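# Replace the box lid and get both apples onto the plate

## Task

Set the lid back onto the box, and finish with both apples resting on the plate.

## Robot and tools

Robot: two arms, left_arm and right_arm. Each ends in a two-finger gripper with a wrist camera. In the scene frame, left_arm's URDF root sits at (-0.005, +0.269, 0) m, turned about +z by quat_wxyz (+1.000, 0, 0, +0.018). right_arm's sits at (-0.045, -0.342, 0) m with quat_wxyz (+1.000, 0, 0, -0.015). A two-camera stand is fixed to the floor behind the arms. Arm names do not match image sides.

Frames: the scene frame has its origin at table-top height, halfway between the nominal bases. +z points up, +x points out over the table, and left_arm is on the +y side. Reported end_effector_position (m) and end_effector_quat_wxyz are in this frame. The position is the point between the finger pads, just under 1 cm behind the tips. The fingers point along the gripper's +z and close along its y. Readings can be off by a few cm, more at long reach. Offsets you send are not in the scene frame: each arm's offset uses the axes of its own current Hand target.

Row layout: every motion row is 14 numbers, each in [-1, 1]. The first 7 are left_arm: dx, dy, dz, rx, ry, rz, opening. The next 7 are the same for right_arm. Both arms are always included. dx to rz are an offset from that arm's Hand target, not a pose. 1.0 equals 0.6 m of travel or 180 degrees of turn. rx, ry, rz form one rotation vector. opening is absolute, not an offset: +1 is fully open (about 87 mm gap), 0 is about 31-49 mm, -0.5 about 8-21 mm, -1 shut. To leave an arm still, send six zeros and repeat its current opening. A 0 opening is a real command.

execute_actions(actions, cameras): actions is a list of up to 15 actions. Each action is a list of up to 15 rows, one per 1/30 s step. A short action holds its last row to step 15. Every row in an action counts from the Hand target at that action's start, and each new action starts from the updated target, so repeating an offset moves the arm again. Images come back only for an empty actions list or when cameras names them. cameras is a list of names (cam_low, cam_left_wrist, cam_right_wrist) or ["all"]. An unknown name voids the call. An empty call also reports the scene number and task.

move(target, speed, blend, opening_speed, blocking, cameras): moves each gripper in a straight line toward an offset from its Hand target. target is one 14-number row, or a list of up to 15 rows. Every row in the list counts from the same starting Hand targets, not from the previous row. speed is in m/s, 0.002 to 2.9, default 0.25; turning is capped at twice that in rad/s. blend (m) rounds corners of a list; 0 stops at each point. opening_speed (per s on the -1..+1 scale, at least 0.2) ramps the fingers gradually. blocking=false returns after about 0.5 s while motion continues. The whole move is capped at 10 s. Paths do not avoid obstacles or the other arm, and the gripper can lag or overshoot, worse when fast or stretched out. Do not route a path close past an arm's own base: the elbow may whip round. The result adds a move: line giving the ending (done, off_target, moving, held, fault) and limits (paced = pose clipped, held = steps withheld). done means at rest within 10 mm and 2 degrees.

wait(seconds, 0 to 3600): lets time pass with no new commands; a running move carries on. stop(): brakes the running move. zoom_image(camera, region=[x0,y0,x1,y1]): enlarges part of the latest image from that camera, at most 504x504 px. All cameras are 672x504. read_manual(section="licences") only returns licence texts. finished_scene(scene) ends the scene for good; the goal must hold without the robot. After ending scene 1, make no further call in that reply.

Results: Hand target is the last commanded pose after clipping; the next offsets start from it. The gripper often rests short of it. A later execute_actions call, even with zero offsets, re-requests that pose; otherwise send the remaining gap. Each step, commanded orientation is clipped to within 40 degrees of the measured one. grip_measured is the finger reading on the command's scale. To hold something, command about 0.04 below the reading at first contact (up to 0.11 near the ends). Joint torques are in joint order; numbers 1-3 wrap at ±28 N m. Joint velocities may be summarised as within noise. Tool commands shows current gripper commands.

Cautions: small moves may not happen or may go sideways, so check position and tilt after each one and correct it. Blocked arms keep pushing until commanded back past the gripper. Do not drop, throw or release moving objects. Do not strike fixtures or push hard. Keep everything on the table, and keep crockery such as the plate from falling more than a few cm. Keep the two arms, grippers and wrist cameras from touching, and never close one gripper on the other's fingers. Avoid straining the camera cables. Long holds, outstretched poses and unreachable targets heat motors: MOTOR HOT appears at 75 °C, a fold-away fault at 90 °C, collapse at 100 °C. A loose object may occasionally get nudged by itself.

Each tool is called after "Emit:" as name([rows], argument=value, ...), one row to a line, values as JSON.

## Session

Emit:
execute_actions(actions=[])

Scene clock: 0.00 s.
left_arm: end_effector_position=(+0.3035, +0.1795, +0.3399) grip_measured=+1.000 end_effector_quat_wxyz=(+0.570, -0.117, +0.809, +0.086) | right_arm: end_effector_position=(+0.1661, -0.2436, +0.3645) grip_measured=+1.000 end_effector_quat_wxyz=(+0.561, -0.007, +0.810, +0.171)
Joint positions: left_arm=[-0.719 1.204 1.449 -0.811 -0.894 -0.453 1] | right_arm=[0.575 0.784 1.344 -0.885 0.227 0.364 1]
Joint velocities: within noise
Joint torques (N m): no reading
Motor temperatures (°C): left_arm=[17 24 23 25 18 19 20] | right_arm=[17 26 22 21 17 21 18]
Heat: left arm: 25 °C; right arm: 26 °C.
Hand target: left_arm +0.3034, +0.1798, +0.3463; +0.576, -0.122, +0.804, +0.080 | right_arm +0.1657, -0.2441, +0.3660; +0.562, -0.007, +0.809, +0.171
Tool commands: left_gripper/opening=+1.0 right_gripper/opening=+1.0

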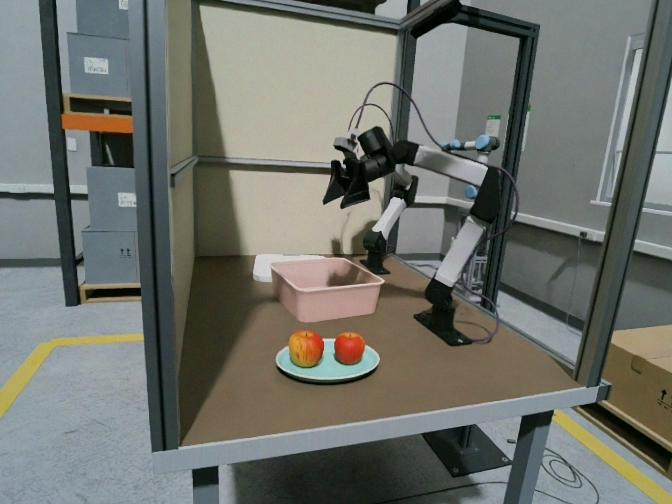

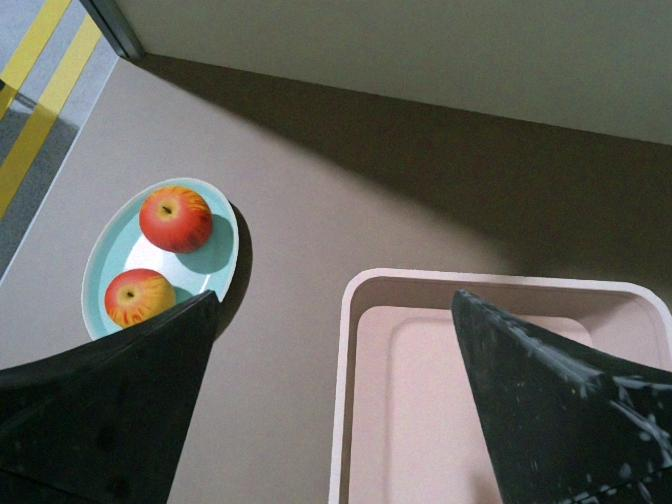

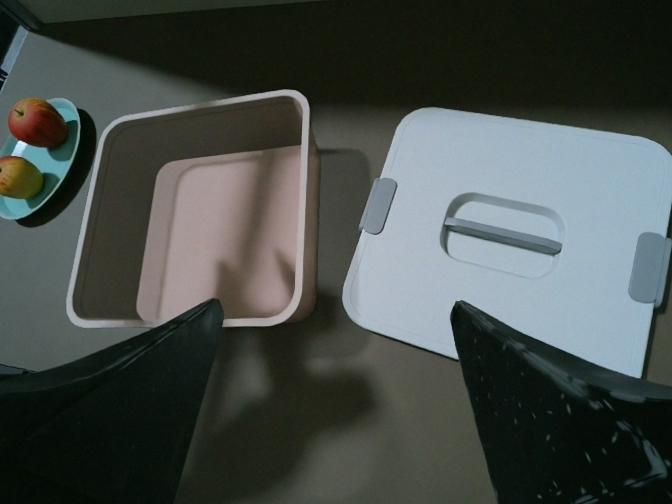

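Emit:
move(target=[0,0,0,0,0,0,1,0.187,-0.276,0.343,-0.170,0.394,-0.378,0], speed=0.35)

Emit:
move(target=[0,0,0,0,0,0,1,0,0,0.17,0,0,0,0], cameras=["all"])

Scene clock: 40.50 s.
left_arm: end_effector_position=(+0.3035, +0.1795, +0.3399) grip_measured=+1.000 end_effector_quat_wxyz=(+0.570, -0.117, +0.809, +0.086) | right_arm: end_effector_position=(+0.3486, -0.3206, +0.1571) grip_measured=+0.000 end_effector_quat_wxyz=(+0.026, -0.639, +0.769, -0.011)
Joint positions: left_arm=[-0.719 1.204 1.449 -0.811 -0.894 -0.453 1] | right_arm=[0.181 2.077 2.089 -1.528 -0.008 -1.237 0.5]
Joint torques (N m): left_arm=[-0.12 -4.22 6.24 1.7 -0.33 -0.04] | right_arm=[0.44 -9.46 7.83 -0.05 0.12 -0.2]
Motor temperatures (°C): left_arm=[17 25 27 28 18 19 20] | right_arm=[17 26 24 26 17 21 18]
Heat: left arm: 28 °C; right arm: 26 °C.
Hand target: left_arm +0.3034, +0.1798, +0.3463; +0.576, -0.122, +0.804, +0.080 | right_arm +0.3448, -0.3210, +0.1552; +0.001, -0.646, +0.764, +0.001
Off the commanded pose: left_arm 0.006 m, 1 deg | right_arm 0.004 m, 3 deg.
joint sent to its limit (right arm) — joint 4 (wrist pitch), lower limit. The joint targets still meet the commanded pose.
move: off_target (right_arm)

Scene clock: 41.77 s.
left_arm: end_effector_position=(+0.3035, +0.1795, +0.3399) grip_measured=+1.000 end_effector_quat_wxyz=(+0.570, -0.117, +0.809, +0.086) | right_arm: end_effector_position=(+0.3489, -0.3206, +0.0634) grip_measured=+0.000 end_effector_quat_wxyz=(+0.016, -0.640, +0.769, -0.005)
Joint positions: left_arm=[-0.719 1.204 1.449 -0.811 -0.894 -0.453 1] | right_arm=[0.181 2.077 1.714 -1.176 -0.008 -1.237 0.5]
Joint torques (N m): left_arm=[0.16 -4.14 6.39 1.71 -0.35 0.03] | right_arm=[0.42 -10.09 4.27 0.33 0.05 -0.19]
Heat: left arm: 28 °C; right arm: 27 °C.
Hand target: left_arm +0.3034, +0.1798, +0.3463; +0.576, -0.122, +0.804, +0.080 | right_arm +0.3447, -0.3207, +0.0532; +0.001, -0.645, +0.764, +0.001
Off the commanded pose: left_arm 0.006 m, 1 deg | right_arm 0.011 m, 2 deg.
move: off_target (right_arm)

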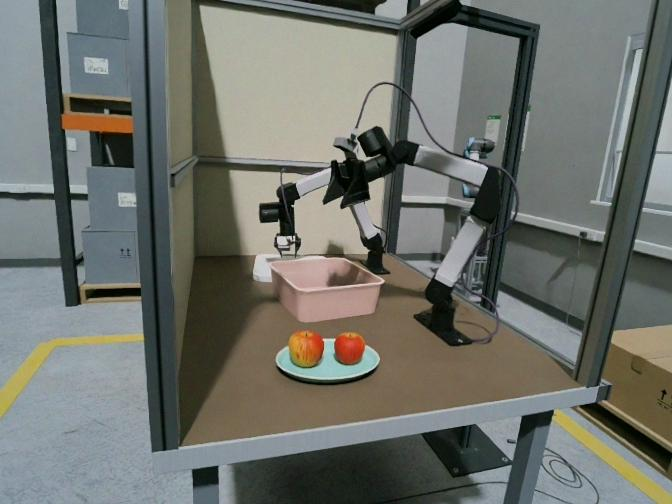

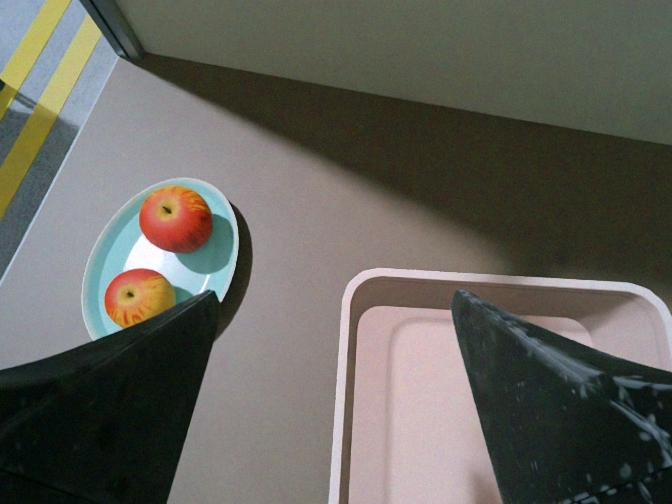

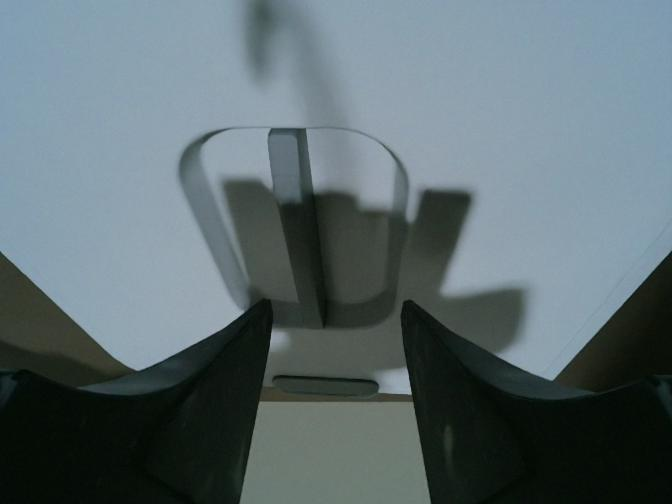

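Emit:
move(target=[0,0,0,0,0,0,1,0,0.023,0.035,0,0,0,0], speed=0.12, cameras=["cam_right_wrist"])

Scene clock: 49.73 s.
left_arm: end_effector_position=(+0.3035, +0.1795, +0.3399) grip_measured=+1.000 end_effector_quat_wxyz=(+0.570, -0.117, +0.809, +0.086) | right_arm: end_effector_position=(+0.3340, -0.3185, +0.0300) grip_measured=+0.000 end_effector_quat_wxyz=(+0.001, -0.644, +0.765, +0.004)
Joint positions: left_arm=[-0.719 1.204 1.449 -0.811 -0.894 -0.453 1] | right_arm=[0.193 2.077 1.578 -1.073 -0.008 -1.237 0.5]
Joint torques (N m): left_arm=[0.12 -4.38 6.26 1.71 -0.34 -0.07] | right_arm=[0.27 -12.93 4.3 0.31 0.03 -0.04]
Heat: left arm: 28 °C; right arm: 29 °C.
Hand target: left_arm +0.3034, +0.1798, +0.3463; +0.576, -0.122, +0.804, +0.080 | right_arm +0.3311, -0.3183, +0.0322; +0.001, -0.646, +0.764, +0.001
Off the commanded pose: left_arm 0.006 m, 1 deg | right_arm 0.004 m, 0 deg.
move: done

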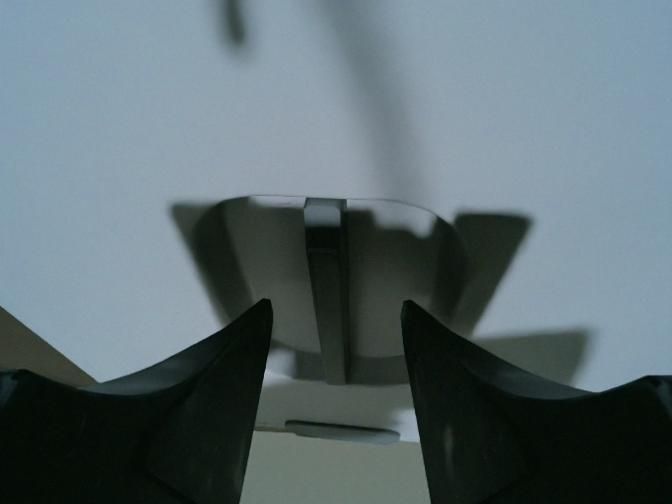

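Emit:
move([
  [0,0,0,0,0,0,1,0,0.003,0.036,0,0,0.018,0],
  [0,0,0,0,0,0,1,0,0.003,0.036,0,0,0.018,-1],
  [0,0,0,0,0,0,1,0,0.003,-0.2,0,0,0.018,-1],
  [0,0,0,0,0,0,1,0.16,0.04,-0.25,0,0,0.018,-1],
], speed=[0.07,0.1,0.2,0.25], blend=[0,0,0.03,0], opening_speed=1, cameras=["all"])

Scene clock: 67.97 s.
left_arm: end_effector_position=(+0.3035, +0.1795, +0.3399) grip_measured=+1.000 end_effector_quat_wxyz=(+0.570, -0.117, +0.809, +0.086) | right_arm: end_effector_position=(+0.3084, -0.3889, +0.1674) grip_measured=-0.742 end_effector_quat_wxyz=(+0.036, -0.630, +0.776, +0.016)
Joint positions: left_arm=[-0.719 1.204 1.449 -0.811 -0.894 -0.453 1] | right_arm=[-0.021 1.912 1.901 -1.528 -0.072 -1.414 0.129]
Joint torques (N m): left_arm=[-0.08 -4.11 6.76 1.66 -0.34 -0.02] | right_arm=[-2.18 -13.98 4.67 -0.12 0.65 -0.12]
Motor temperatures (°C): left_arm=[17 25 28 28 18 19 20] | right_arm=[17 35 24 23 17 21 18]
Heat: left arm: 28 °C; right arm: 35 °C.
Hand target: left_arm +0.3034, +0.1798, +0.3463; +0.576, -0.122, +0.804, +0.080 | right_arm +0.2914, -0.4094, +0.1819; +0.001, -0.624, +0.782, +0.001
Off the commanded pose: left_arm 0.006 m, 1 deg | right_arm 0.030 m, 4 deg.
joint sent to its limit (right arm) — joint 4 (wrist pitch), lower limit. The joint targets still meet the commanded pose.
move: off_target (right_arm)

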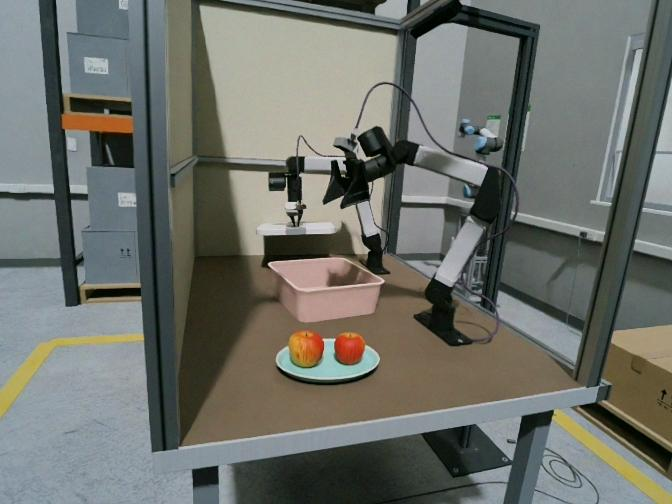

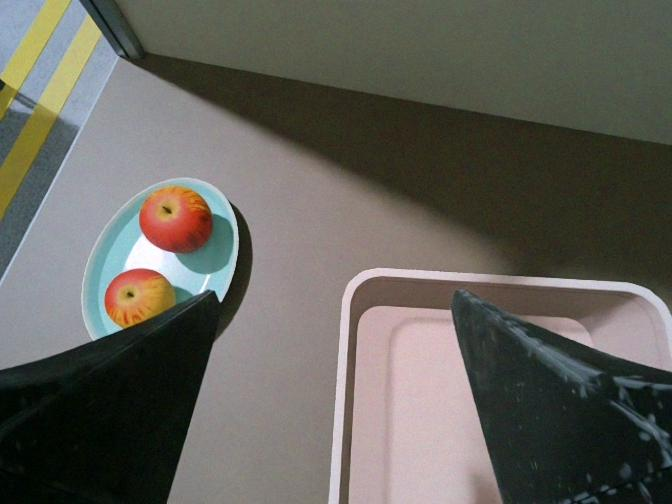

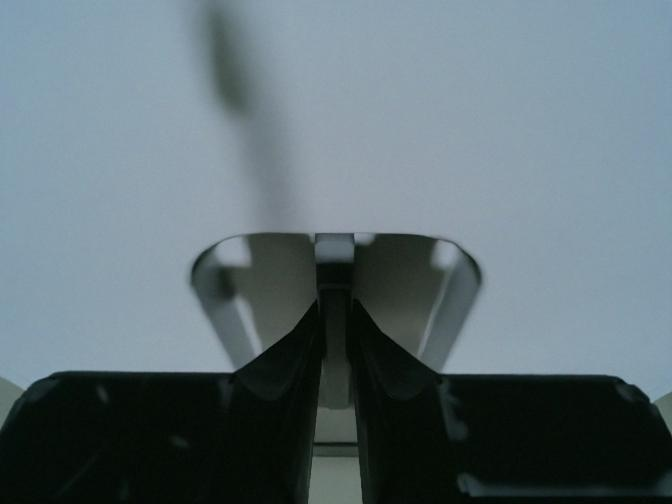

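Emit:
move(target=[0.303,-0.009,0.024,0.0114,0.396,0.023,0.3,-0.05,-0.03,0,0,0,0,-1], speed=0.3, cameras=["cam_left_wrist","cam_low"])

Scene clock: 94.07 s.
left_arm: end_effector_position=(+0.2568, +0.1608, +0.1623) grip_measured=+0.300 end_effector_quat_wxyz=(-0.009, -0.109, +0.994, +0.010) | right_arm: end_effector_position=(+0.3189, -0.3835, +0.1806) grip_measured=-0.742 end_effector_quat_wxyz=(+0.034, -0.627, +0.778, -0.021)
Joint positions: left_arm=[-0.358 1.782 1.698 -1.513 -0.011 -0.541 0.65] | right_arm=[0.023 1.921 1.957 -1.528 -0.011 -1.362 0.129]
Joint torques (N m): left_arm=[0.79 -8.53 8.16 0.19 0.11 0.05] | right_arm=[0.44 -8.14 8.51 0.03 0.13 0.04]
Heat: left arm: 30 °C; right arm: 38 °C.
Hand target: left_arm +0.2623, +0.1596, +0.1697; -0.001, -0.108, +0.994, +0.000 | right_arm +0.3157, -0.3841, +0.1821; +0.001, -0.624, +0.782, +0.001
Off the commanded pose: left_arm 0.009 m, 2 deg | right_arm 0.004 m, 5 deg.
joint sent to its limit (right arm) — joint 4 (wrist pitch), lower limit. The joint targets are off in orientation, not in position.
move: off_target (right_arm)
Images, in order (width x height): cam_low 672x504, cam_left_wrist 672x504.

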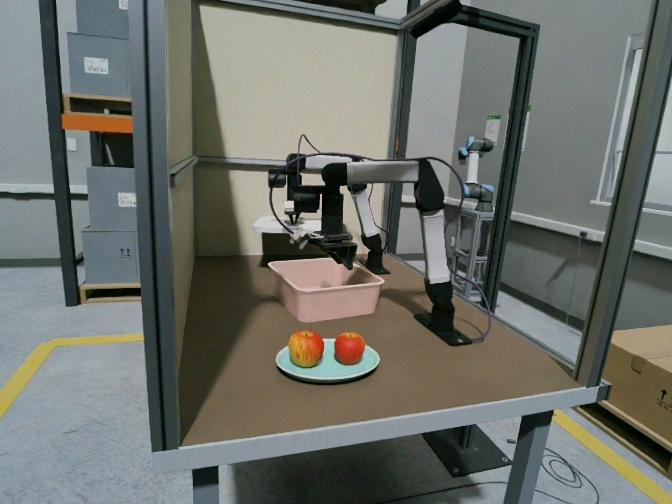

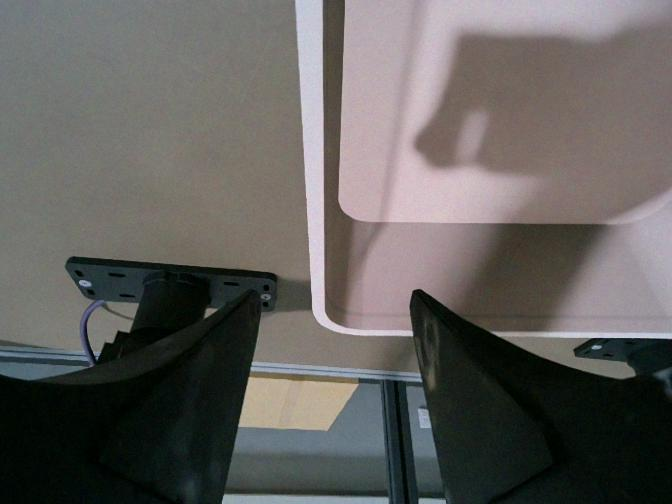

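Emit:
move([
  [0,0.008,0.15,0,0,0,0.3,0,0,0,0,0,0,-1],
  [0,0.008,0.15,0,0,0,-1,0,0,0,0,0,0,-1],
  [-0.016,-0.33,0.145,0,0,0.069,-1,0,0,0,0,0,0,-1],
], speed=[0.15,0.1,0.1], opening_speed=1.2, cameras=["cam_left_wrist","cam_low"])

Emit:
zoom_image(camera="cam_low", region=[230, 180, 410, 320])

Scene clock: 110.17 s.
left_arm: end_effector_position=(+0.3174, -0.0328, +0.0833) grip_measured=-0.649 end_effector_quat_wxyz=(+0.004, +0.001, +1.000, -0.015) | right_arm: end_effector_position=(+0.3189, -0.3835, +0.1806) grip_measured=-0.742 end_effector_quat_wxyz=(+0.034, -0.627, +0.778, -0.021)
Joint positions: left_arm=[-0.721 2.421 2.361 -1.486 0.018 -0.684 0.176] | right_arm=[0.023 1.921 1.957 -1.528 -0.011 -1.362 0.129]
Joint torques (N m): left_arm=[-0.73 -12.33 7.3 -0.01 -0.25 -0.08] | right_arm=[0.75 -8.03 8.53 0.03 0.13 0.05]
Heat: left arm: 31 °C; right arm: 36 °C.
Hand target: left_arm +0.3142, -0.0317, +0.0827; -0.001, +0.000, +1.000, +0.000 | right_arm +0.3157, -0.3841, +0.1821; +0.001, -0.624, +0.782, +0.001
Off the commanded pose: left_arm 0.004 m, 2 deg | right_arm 0.004 m, 5 deg.
joint sent to its limit (right arm) — joint 4 (wrist pitch), lower limit. The joint targets are off in orientation, not in position.
move: done
Images, in order (width x height): cam_low 672x504, cam_left_wrist 672x504.

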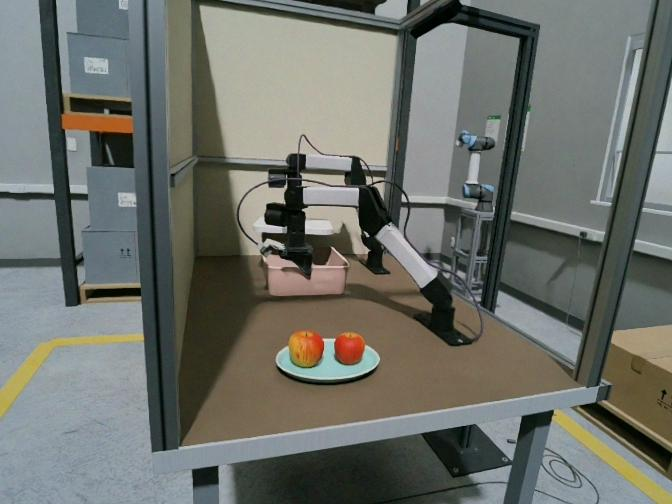

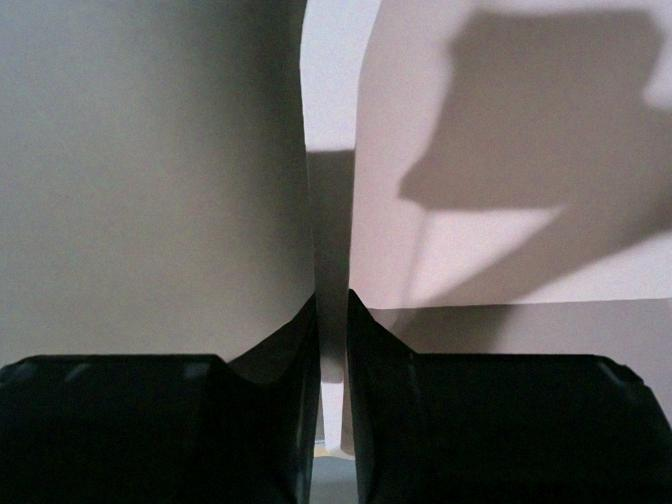

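Scaled by 2.800 from the camera's image (finer frame: 960x720).

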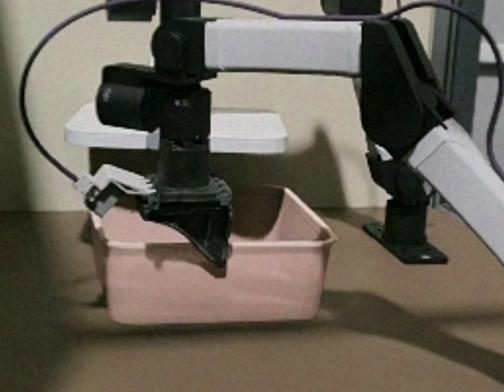

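Emit:
move([
  [0,0,0,0,0,0,0.2,0,0,0,0,0,0,-1],
  [0,0,-0.18,0,0,0,0.2,0,0,0,0,0,0,-1],
  [0.19,0.386,-0.426,0.146,-0.457,0.027,0.2,0,0,0,0,0,0,-1],
], speed=[0.25,0.25,0.45], blend=[0,0.03,0], opening_speed=1.5)

Emit:
move(target=[0,0,0,0,0,0,0.2,-0.333,0.070,0.06,0,0,-0.069,-1], speed=0.2, cameras=["cam_low","cam_left_wrist","cam_right_wrist"])

Emit:
zoom_image(camera="cam_low", region=[250, 230, 360, 305])

Emit:
zoom_image(camera="cam_left_wrist", region=[340, 120, 672, 380])

Scene clock: 140.83 s.
left_arm: end_effector_position=(+0.1959, +0.1995, +0.3410) grip_measured=+0.200 end_effector_quat_wxyz=(+0.650, +0.033, +0.729, -0.210) | right_arm: end_effector_position=(+0.3189, -0.3835, +0.1806) grip_measured=-0.742 end_effector_quat_wxyz=(+0.034, -0.627, +0.778, -0.021)
Joint positions: left_arm=[0 0.451 0.947 -0.567 0.393 -0.241 0.6] | right_arm=[0.023 1.921 1.957 -1.528 -0.011 -1.362 0.129]
Joint torques (N m): left_arm=[0.85 3.52 3.74 2.14 0.15 0.14] | right_arm=[0.61 -8.23 8.47 0.02 0.13 0.01]
Motor temperatures (°C): left_arm=[17 33 33 26 18 19 21] | right_arm=[17 34 28 22 17 21 19]
Heat: left arm: 33 °C; right arm: 34 °C.
Hand target: left_arm +0.2007, +0.1999, +0.3384; +0.651, +0.038, +0.729, -0.209 | right_arm +0.3157, -0.3841, +0.1821; +0.001, -0.624, +0.782, +0.001
Off the commanded pose: left_arm 0.005 m, 1 deg | right_arm 0.004 m, 5 deg.
joint sent to its limit (right arm) — joint 4 (wrist pitch), lower limit. The joint targets are off in orientation, not in position.
move: done

Scene clock: 142.53 s.
left_arm: end_effector_position=(+0.1958, +0.1992, +0.3411) grip_measured=+0.200 end_effector_quat_wxyz=(+0.650, +0.033, +0.729, -0.211) | right_arm: end_effector_position=(+0.3214, -0.1756, +0.1457) grip_measured=-0.742 end_effector_quat_wxyz=(-0.024, +0.710, -0.703, +0.004)
Joint positions: left_arm=[0 0.451 0.947 -0.567 0.394 -0.241 0.6] | right_arm=[0.545 2.149 2.155 -1.528 -0.006 -1.066 0.129]
Joint torques (N m): left_arm=[0.9 3.28 4.03 2.2 0.11 0.14] | right_arm=[-0.25 -10.55 8.62 -0.04 0.09 -0.05]
Heat: left arm: 33 °C; right arm: 34 °C.
Hand target: left_arm +0.2008, +0.2000, +0.3384; +0.651, +0.038, +0.729, -0.208 | right_arm +0.3191, -0.1798, +0.1465; -0.001, +0.705, -0.710, -0.001
Off the commanded pose: left_arm 0.006 m, 1 deg | right_arm 0.005 m, 3 deg.
joint sent to its limit (right arm) — joint 4 (wrist pitch), lower limit. The joint targets still meet the commanded pose.
move: off_target (right_arm)

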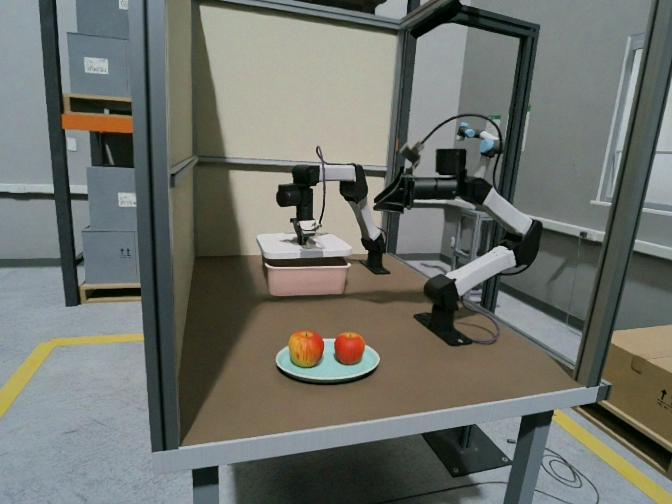

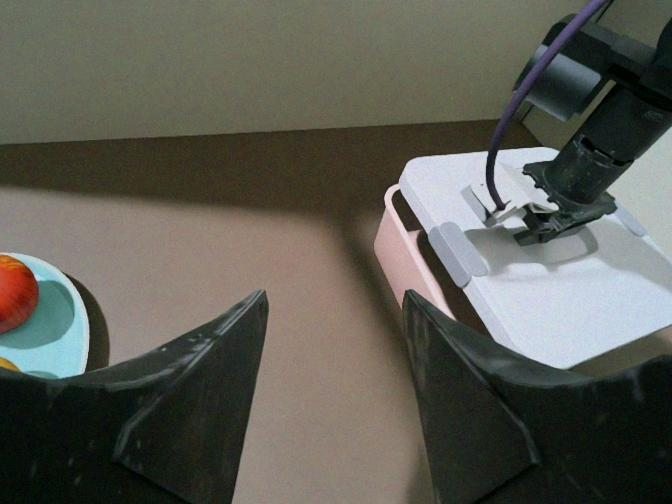

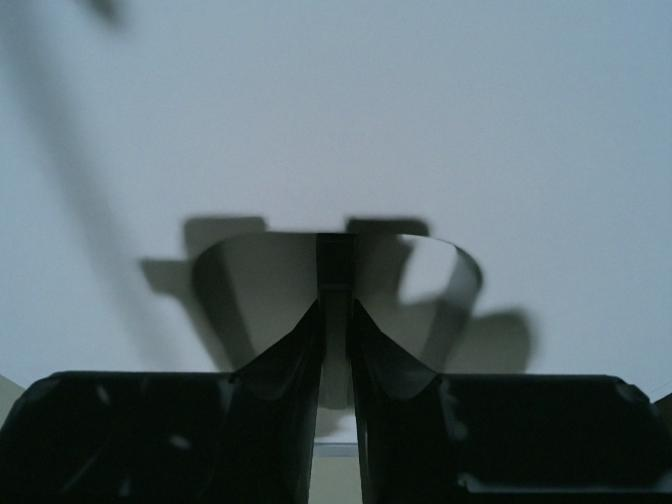

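Scaled by 4.582 from the camera's image (finer frame: 960x720).

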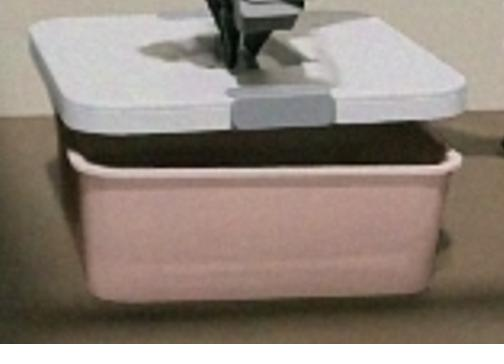

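Scaled by 1.518 from the camera's image (finer frame: 960x720).

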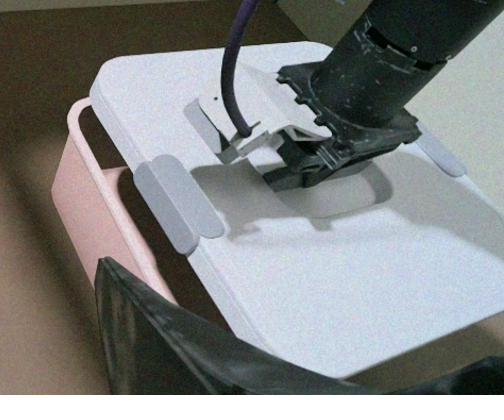

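Emit:
move(target=[0,0,0,0,0,0,0.2,-0.005,-0.004,0.045,0,0,0.010,-1], speed=0.08, cameras=["cam_low","cam_left_wrist"])

Emit:
zoom_image(camera="cam_low", region=[250, 230, 360, 305])

Emit:
zoom_image(camera="cam_left_wrist", region=[360, 150, 480, 310])

Scene clock: 174.07 s.
left_arm: end_effector_position=(+0.1958, +0.1992, +0.3411) grip_measured=+0.200 end_effector_quat_wxyz=(+0.650, +0.033, +0.729, -0.211) | right_arm: end_effector_position=(+0.3241, -0.1733, +0.1289) grip_measured=-0.742 end_effector_quat_wxyz=(-0.019, +0.698, -0.715, +0.002)
Joint positions: left_arm=[0 0.451 0.947 -0.567 0.394 -0.241 0.6] | right_arm=[0.545 2.169 2.119 -1.483 -0.006 -1.032 0.129]
Joint torques (N m): left_arm=[0.66 3.38 3.79 2.16 0.17 0.16] | right_arm=[-0.02 -10.8 4.97 0.28 0.03 0.09]
Motor temperatures (°C): left_arm=[17 28 31 29 18 19 20] | right_arm=[17 37 27 21 17 21 19]
Heat: left arm: 31 °C; right arm: 37 °C.
Hand target: left_arm +0.2008, +0.2000, +0.3384; +0.651, +0.038, +0.729, -0.208 | right_arm +0.3216, -0.1768, +0.1195; -0.001, +0.693, -0.721, -0.001
Off the commanded pose: left_arm 0.006 m, 1 deg | right_arm 0.010 m, 2 deg.
move: done

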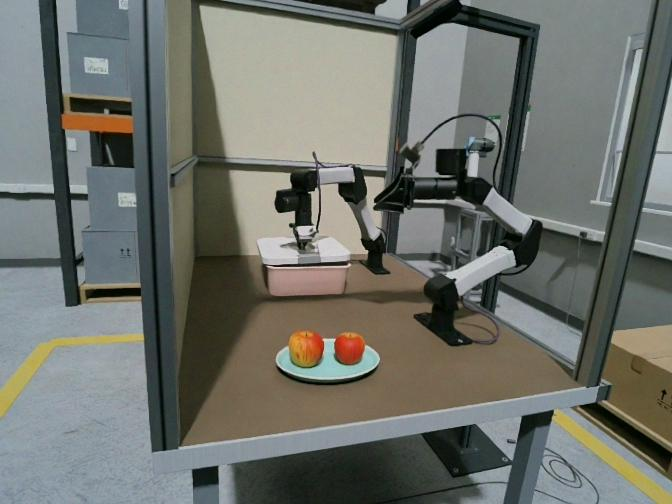

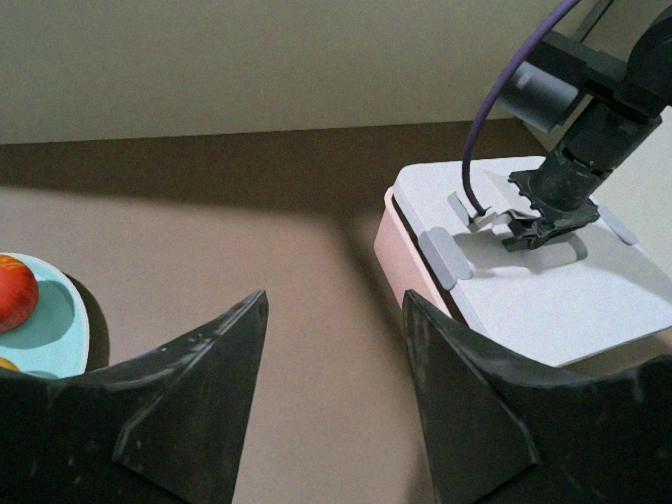

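Scaled by 4.582 from the camera's image (finer frame: 960x720).

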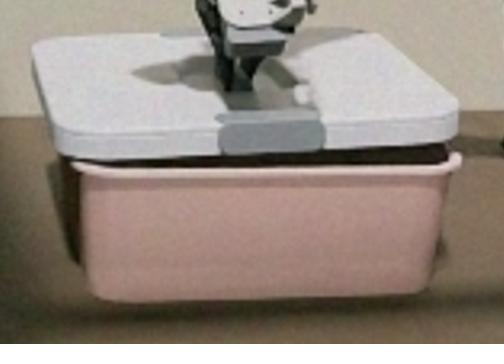

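Scaled by 3.150 from the camera's image (finer frame: 960x720).

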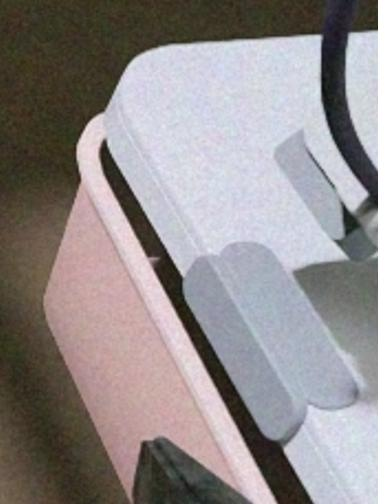

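Emit:
move(target=[0,0,0,0,0,0,0.2,-0.019,0.012,0.0,0,0,0.008,-1], speed=0.06, cameras=["cam_low","cam_left_wrist"])

Emit:
zoom_image(camera="cam_low", region=[250, 230, 360, 305])

Emit:
zoom_image(camera="cam_left_wrist", region=[360, 150, 480, 310])

Scene clock: 190.10 s.
left_arm: end_effector_position=(+0.1958, +0.1992, +0.3411) grip_measured=+0.200 end_effector_quat_wxyz=(+0.650, +0.033, +0.729, -0.211) | right_arm: end_effector_position=(+0.3173, -0.1635, +0.1289) grip_measured=-0.742 end_effector_quat_wxyz=(-0.019, +0.688, -0.726, +0.001)
Joint positions: left_arm=[0 0.451 0.947 -0.567 0.394 -0.241 0.6] | right_arm=[0.571 2.169 2.119 -1.483 -0.006 -0.977 0.129]
Joint torques (N m): left_arm=[1.06 3.37 3.85 2.16 0.14 0.13] | right_arm=[0.21 -10.28 5.5 0.24 0.09 0.05]
Heat: left arm: 30 °C; right arm: 35 °C.
Hand target: left_arm +0.2008, +0.2000, +0.3384; +0.651, +0.038, +0.729, -0.208 | right_arm +0.3148, -0.1652, +0.1195; -0.001, +0.684, -0.729, -0.001
Off the commanded pose: left_arm 0.006 m, 1 deg | right_arm 0.010 m, 2 deg.
move: done

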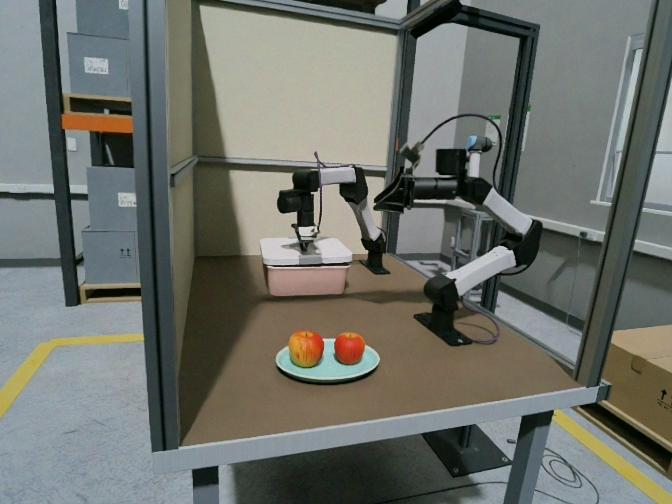

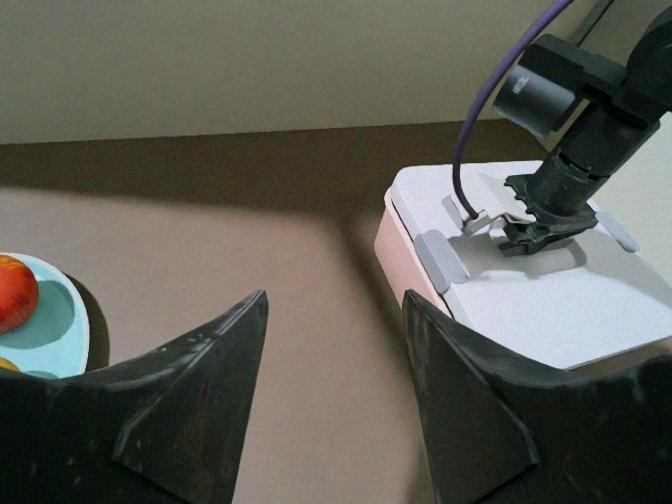

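Scaled by 4.582 from the camera's image (finer frame: 960x720).

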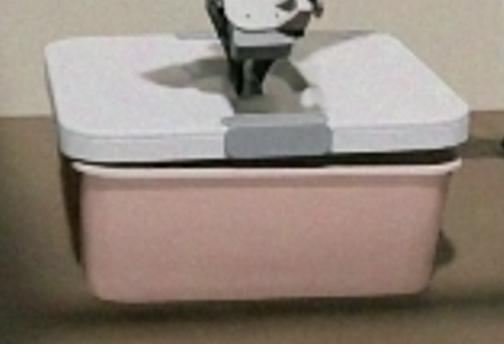

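Scaled by 3.150 from the camera's image (finer frame: 960x720).

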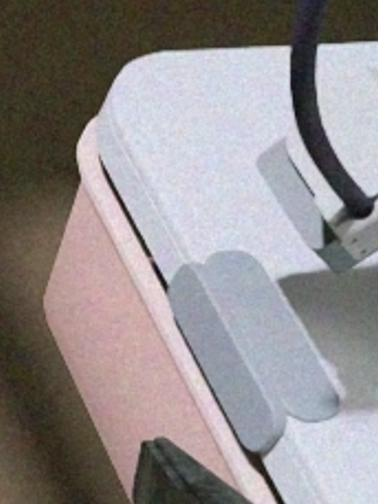

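Emit:
move([
  [0,0,0,0,0,0,0.2,-0.012,0.006,0.0,0,0,0.003,-1],
  [0,0,0,0,0,0,0.2,-0.012,0.006,0.04,0,0,0.003,-1],
], speed=0.06, cameras=["cam_low","cam_left_wrist"])

Emit:
zoom_image(camera="cam_low", region=[250, 230, 360, 305])

Emit:
zoom_image(camera="cam_left_wrist", region=[360, 150, 480, 310])

Scene clock: 204.60 s.
left_arm: end_effector_position=(+0.1958, +0.1992, +0.3411) grip_measured=+0.200 end_effector_quat_wxyz=(+0.650, +0.033, +0.729, -0.211) | right_arm: end_effector_position=(+0.3159, -0.1563, +0.1115) grip_measured=-0.724 end_effector_quat_wxyz=(-0.018, +0.684, -0.729, +0.008)
Joint positions: left_arm=[0 0.451 0.947 -0.567 0.394 -0.241 0.6] | right_arm=[0.593 2.169 2.047 -1.41 0.009 -0.946 0.138]
Joint torques (N m): left_arm=[1.09 3.48 4.04 2.16 0.12 0.11] | right_arm=[-0.05 -10.86 2.56 0.56 -0.09 0.02]
Heat: left arm: 30 °C; right arm: 35 °C.
Hand target: left_arm +0.2008, +0.2000, +0.3384; +0.651, +0.038, +0.729, -0.208 | right_arm +0.3117, -0.1577, +0.0956; -0.001, +0.681, -0.732, -0.001
Off the commanded pose: left_arm 0.006 m, 1 deg | right_arm 0.017 m, 2 deg.
move: off_target (right_arm)

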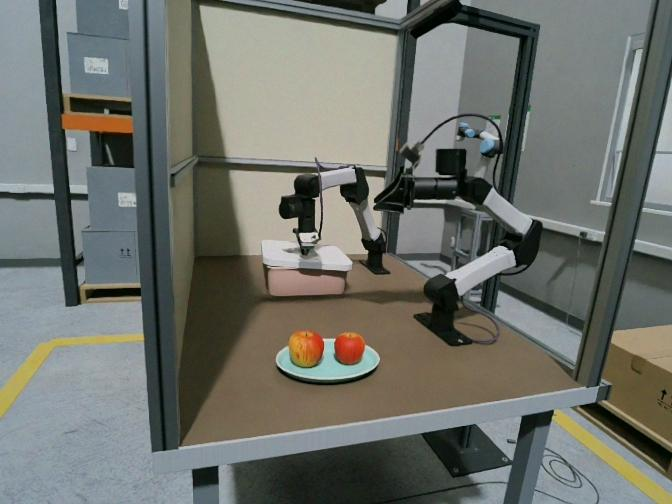

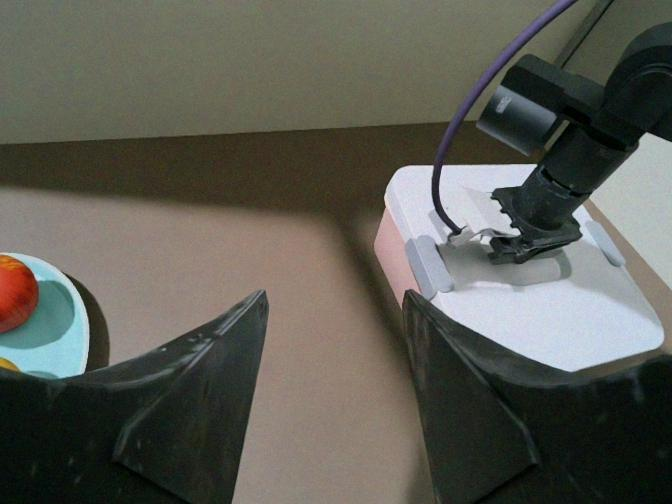

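Scaled by 4.582 from the camera's image (finer frame: 960x720).

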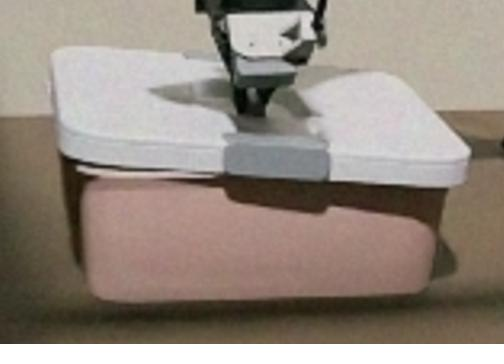

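Scaled by 3.150 from the camera's image (finer frame: 960x720).

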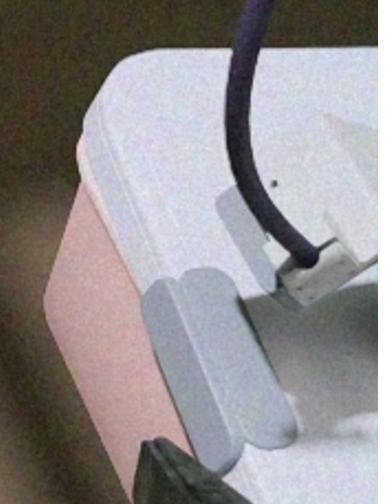

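Emit:
move([
  [0,0,0,0,0,0,0.2,-0.006,0.003,-0.025,0,0,-0.009,-1],
  [0,0,0,0,0,0,0.2,-0.010,0.003,-0.025,0,0,-0.009,-1],
  [0,0,0,0,0,0,0.2,-0.010,0.003,0.01,-0.006,0,-0.009,-1],
], speed=0.06, cameras=["cam_low","cam_left_wrist"])

Emit:
zoom_image(camera="cam_low", region=[250, 230, 360, 305])

Emit:
zoom_image(camera="cam_left_wrist", region=[360, 150, 480, 310])

Scene clock: 219.47 s.
left_arm: end_effector_position=(+0.1958, +0.1992, +0.3411) grip_measured=+0.200 end_effector_quat_wxyz=(+0.650, +0.033, +0.729, -0.211) | right_arm: end_effector_position=(+0.3175, -0.1538, +0.1121) grip_measured=-0.731 end_effector_quat_wxyz=(-0.023, +0.686, -0.727, +0.011)
Joint positions: left_arm=[0 0.451 0.947 -0.567 0.394 -0.241 0.6] | right_arm=[0.598 2.169 2.049 -1.402 0.014 -0.945 0.135]
Joint torques (N m): left_arm=[0.94 3.41 3.79 2.12 0.11 0.12] | right_arm=[0.23 -9.03 3.52 0.47 -0.22 -0.18]
Heat: left arm: 30 °C; right arm: 35 °C.
Hand target: left_arm +0.2008, +0.2000, +0.3384; +0.651, +0.038, +0.729, -0.208 | right_arm +0.3103, -0.1516, +0.0895; +0.006, +0.691, -0.723, -0.008
Off the commanded pose: left_arm 0.006 m, 1 deg | right_arm 0.024 m, 4 deg.
move: off_target (right_arm)

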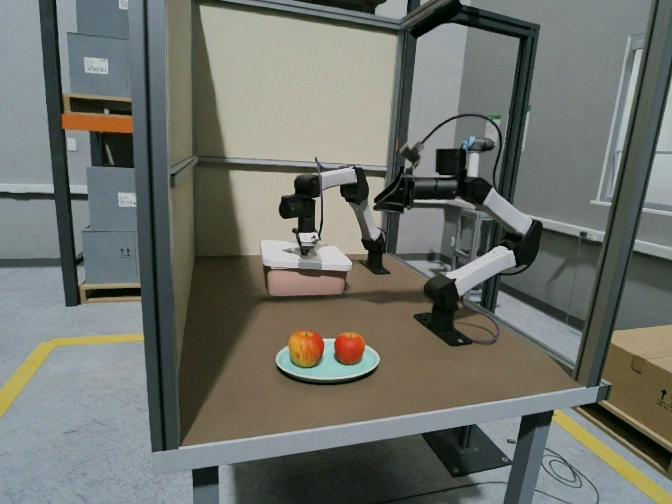

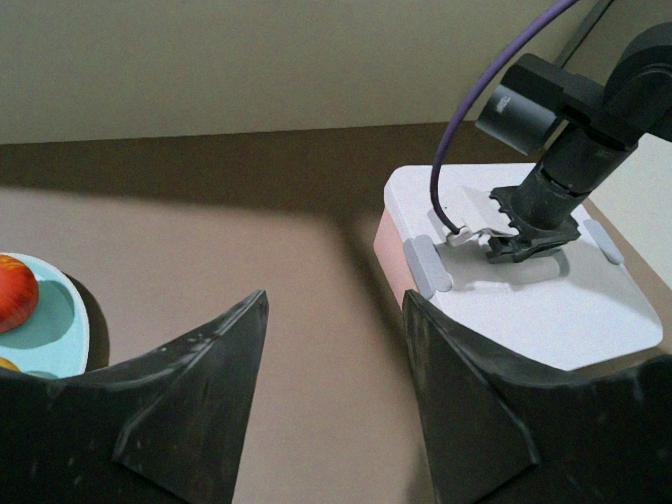

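Scaled by 4.582 from the camera's image (finer frame: 960x720).

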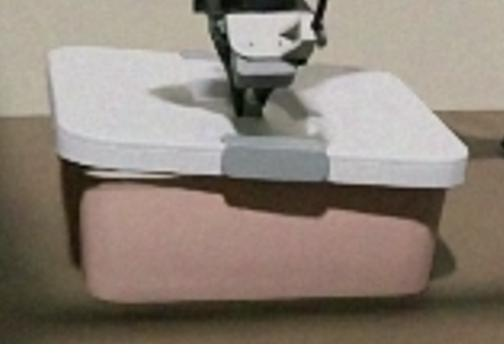

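Scaled by 3.150 from the camera's image (finer frame: 960x720).

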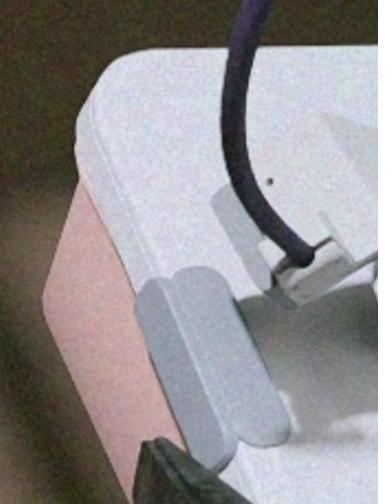

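Emit:
move([
  [0,0,0,0,0,0,0.2,-0.010,0.006,-0.025,0,0,-0.005,-1],
  [0,0,0,0,0,0,0.2,-0.010,0.006,0.015,-0.004,0,-0.005,-1],
], speed=0.06, cameras=["cam_low","cam_left_wrist"])

Emit:
zoom_image(camera="cam_low", region=[250, 230, 360, 305])

Emit:
zoom_image(camera="cam_left_wrist", region=[360, 150, 480, 310])

Scene clock: 230.37 s.
left_arm: end_effector_position=(+0.1958, +0.1992, +0.3411) grip_measured=+0.200 end_effector_quat_wxyz=(+0.650, +0.033, +0.729, -0.211) | right_arm: end_effector_position=(+0.3152, -0.1478, +0.1005) grip_measured=-0.739 end_effector_quat_wxyz=(-0.015, +0.692, -0.722, +0.007)
Joint positions: left_arm=[0 0.451 0.947 -0.567 0.394 -0.241 0.6] | right_arm=[0.611 2.189 2.035 -1.386 0.008 -0.949 0.131]
Joint torques (N m): left_arm=[0.95 3.37 3.78 2.17 0.13 0.13] | right_arm=[0.53 -9.96 3.06 0.42 -0.22 -0.14]
Heat: left arm: 30 °C; right arm: 35 °C.
Hand target: left_arm +0.2008, +0.2000, +0.3384; +0.651, +0.038, +0.729, -0.208 | right_arm +0.3068, -0.1454, +0.0807; +0.010, +0.697, -0.717, -0.012
Off the commanded pose: left_arm 0.006 m, 1 deg | right_arm 0.022 m, 4 deg.
move: off_target (right_arm)

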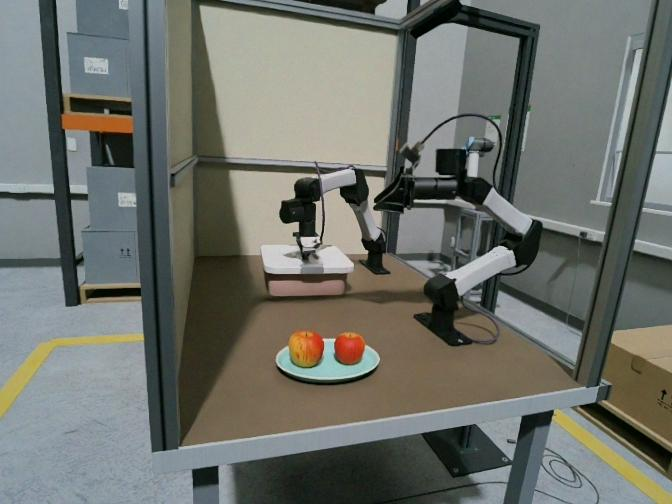

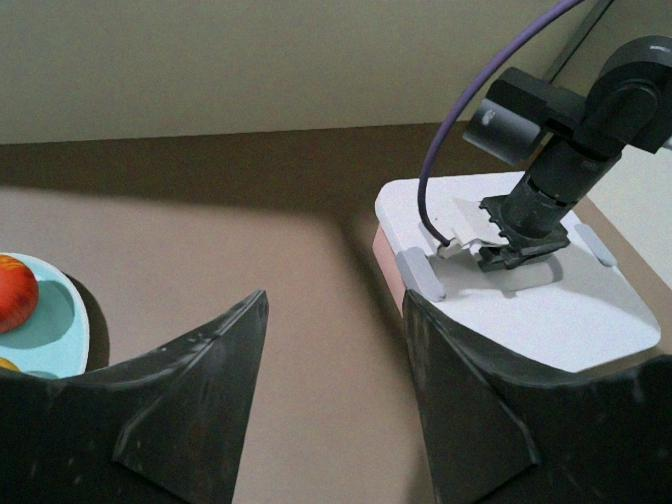

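Scaled by 4.582 from the camera's image (finer frame: 960x720).

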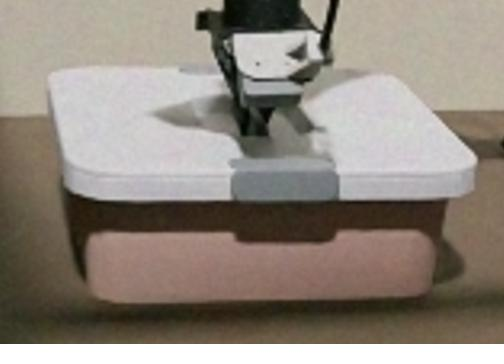

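Scaled by 3.150 from the camera's image (finer frame: 960x720).

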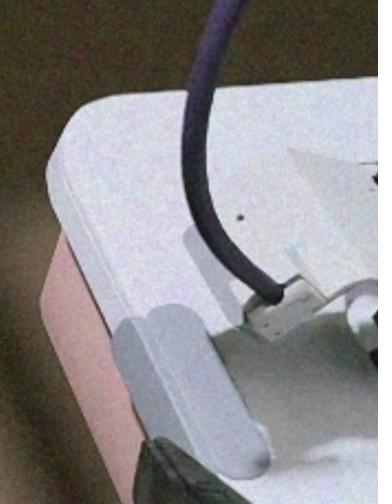

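Seated, like last time. Release.

Emit:
move([
  [0,0,0,0,0,0,0.2,0,0.003,-0.012,0,0,0,-1],
  [0,0,0,0,0,0,0.2,0,0.003,-0.012,0,0,0,0],
  [0,0,0,0,0,0,0.2,0,0.003,-0.2,0,0,0,0],
], speed=[0.05,0.05,0.2], opening_speed=0.8, cameras=["cam_low","cam_left_wrist"])

Emit:
zoom_image(camera="cam_low", region=[250, 230, 360, 305])

Scene clock: 239.67 s.
left_arm: end_effector_position=(+0.1958, +0.1992, +0.3411) grip_measured=+0.200 end_effector_quat_wxyz=(+0.650, +0.033, +0.729, -0.211) | right_arm: end_effector_position=(+0.3159, -0.1402, +0.1847) grip_measured=+0.000 end_effector_quat_wxyz=(-0.093, +0.694, -0.714, +0.013)
Joint positions: left_arm=[0 0.451 0.947 -0.567 0.394 -0.241 0.6] | right_arm=[0.619 2.111 2.255 -1.528 -0.009 -0.952 0.5]
Joint torques (N m): left_arm=[0.94 3.26 3.86 2.17 0.13 0.11] | right_arm=[0.23 -14.56 7.36 0.28 0.05 -0.14]
Heat: left arm: 31 °C; right arm: 36 °C.
Hand target: left_arm +0.2008, +0.2000, +0.3384; +0.651, +0.038, +0.729, -0.208 | right_arm +0.3087, -0.1459, +0.2007; +0.010, +0.697, -0.717, -0.012
Off the commanded pose: left_arm 0.006 m, 1 deg | right_arm 0.018 m, 12 deg.
joint sent to its limit (right arm) — joint 4 (wrist pitch), lower limit. The joint targets are off in orientation, not in position.
move: off_target (right_arm); target 2's new opening was sent with right_arm's hand 0.016 m and 4 deg from that target

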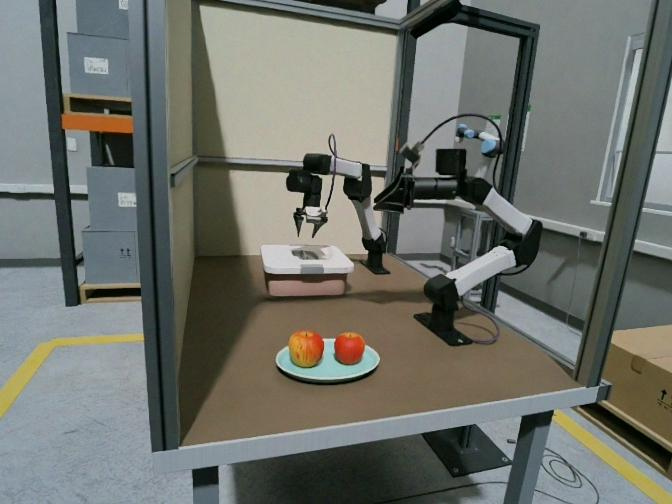

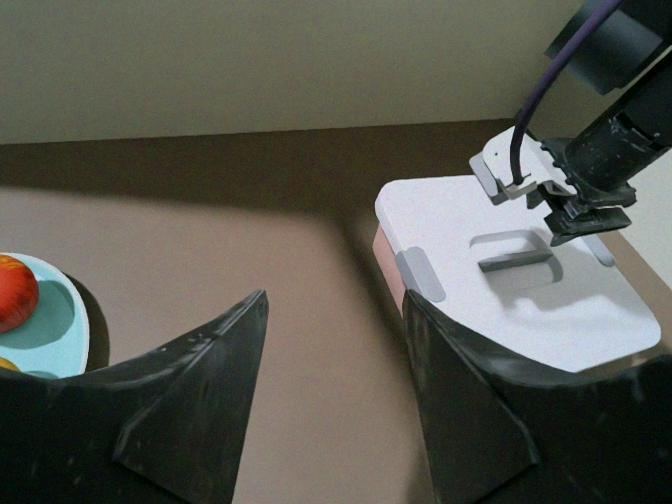

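Scaled by 4.582 from the camera's image (finer frame: 960x720).

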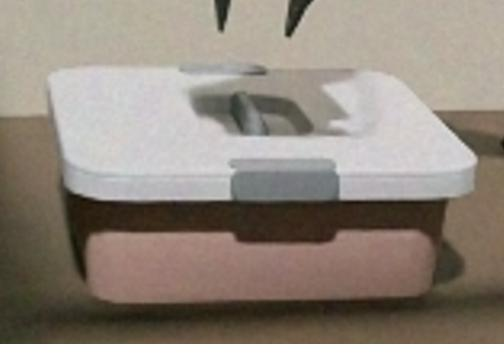

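Emit:
finished_scene(scene=3)

The scene is finished: the task was done.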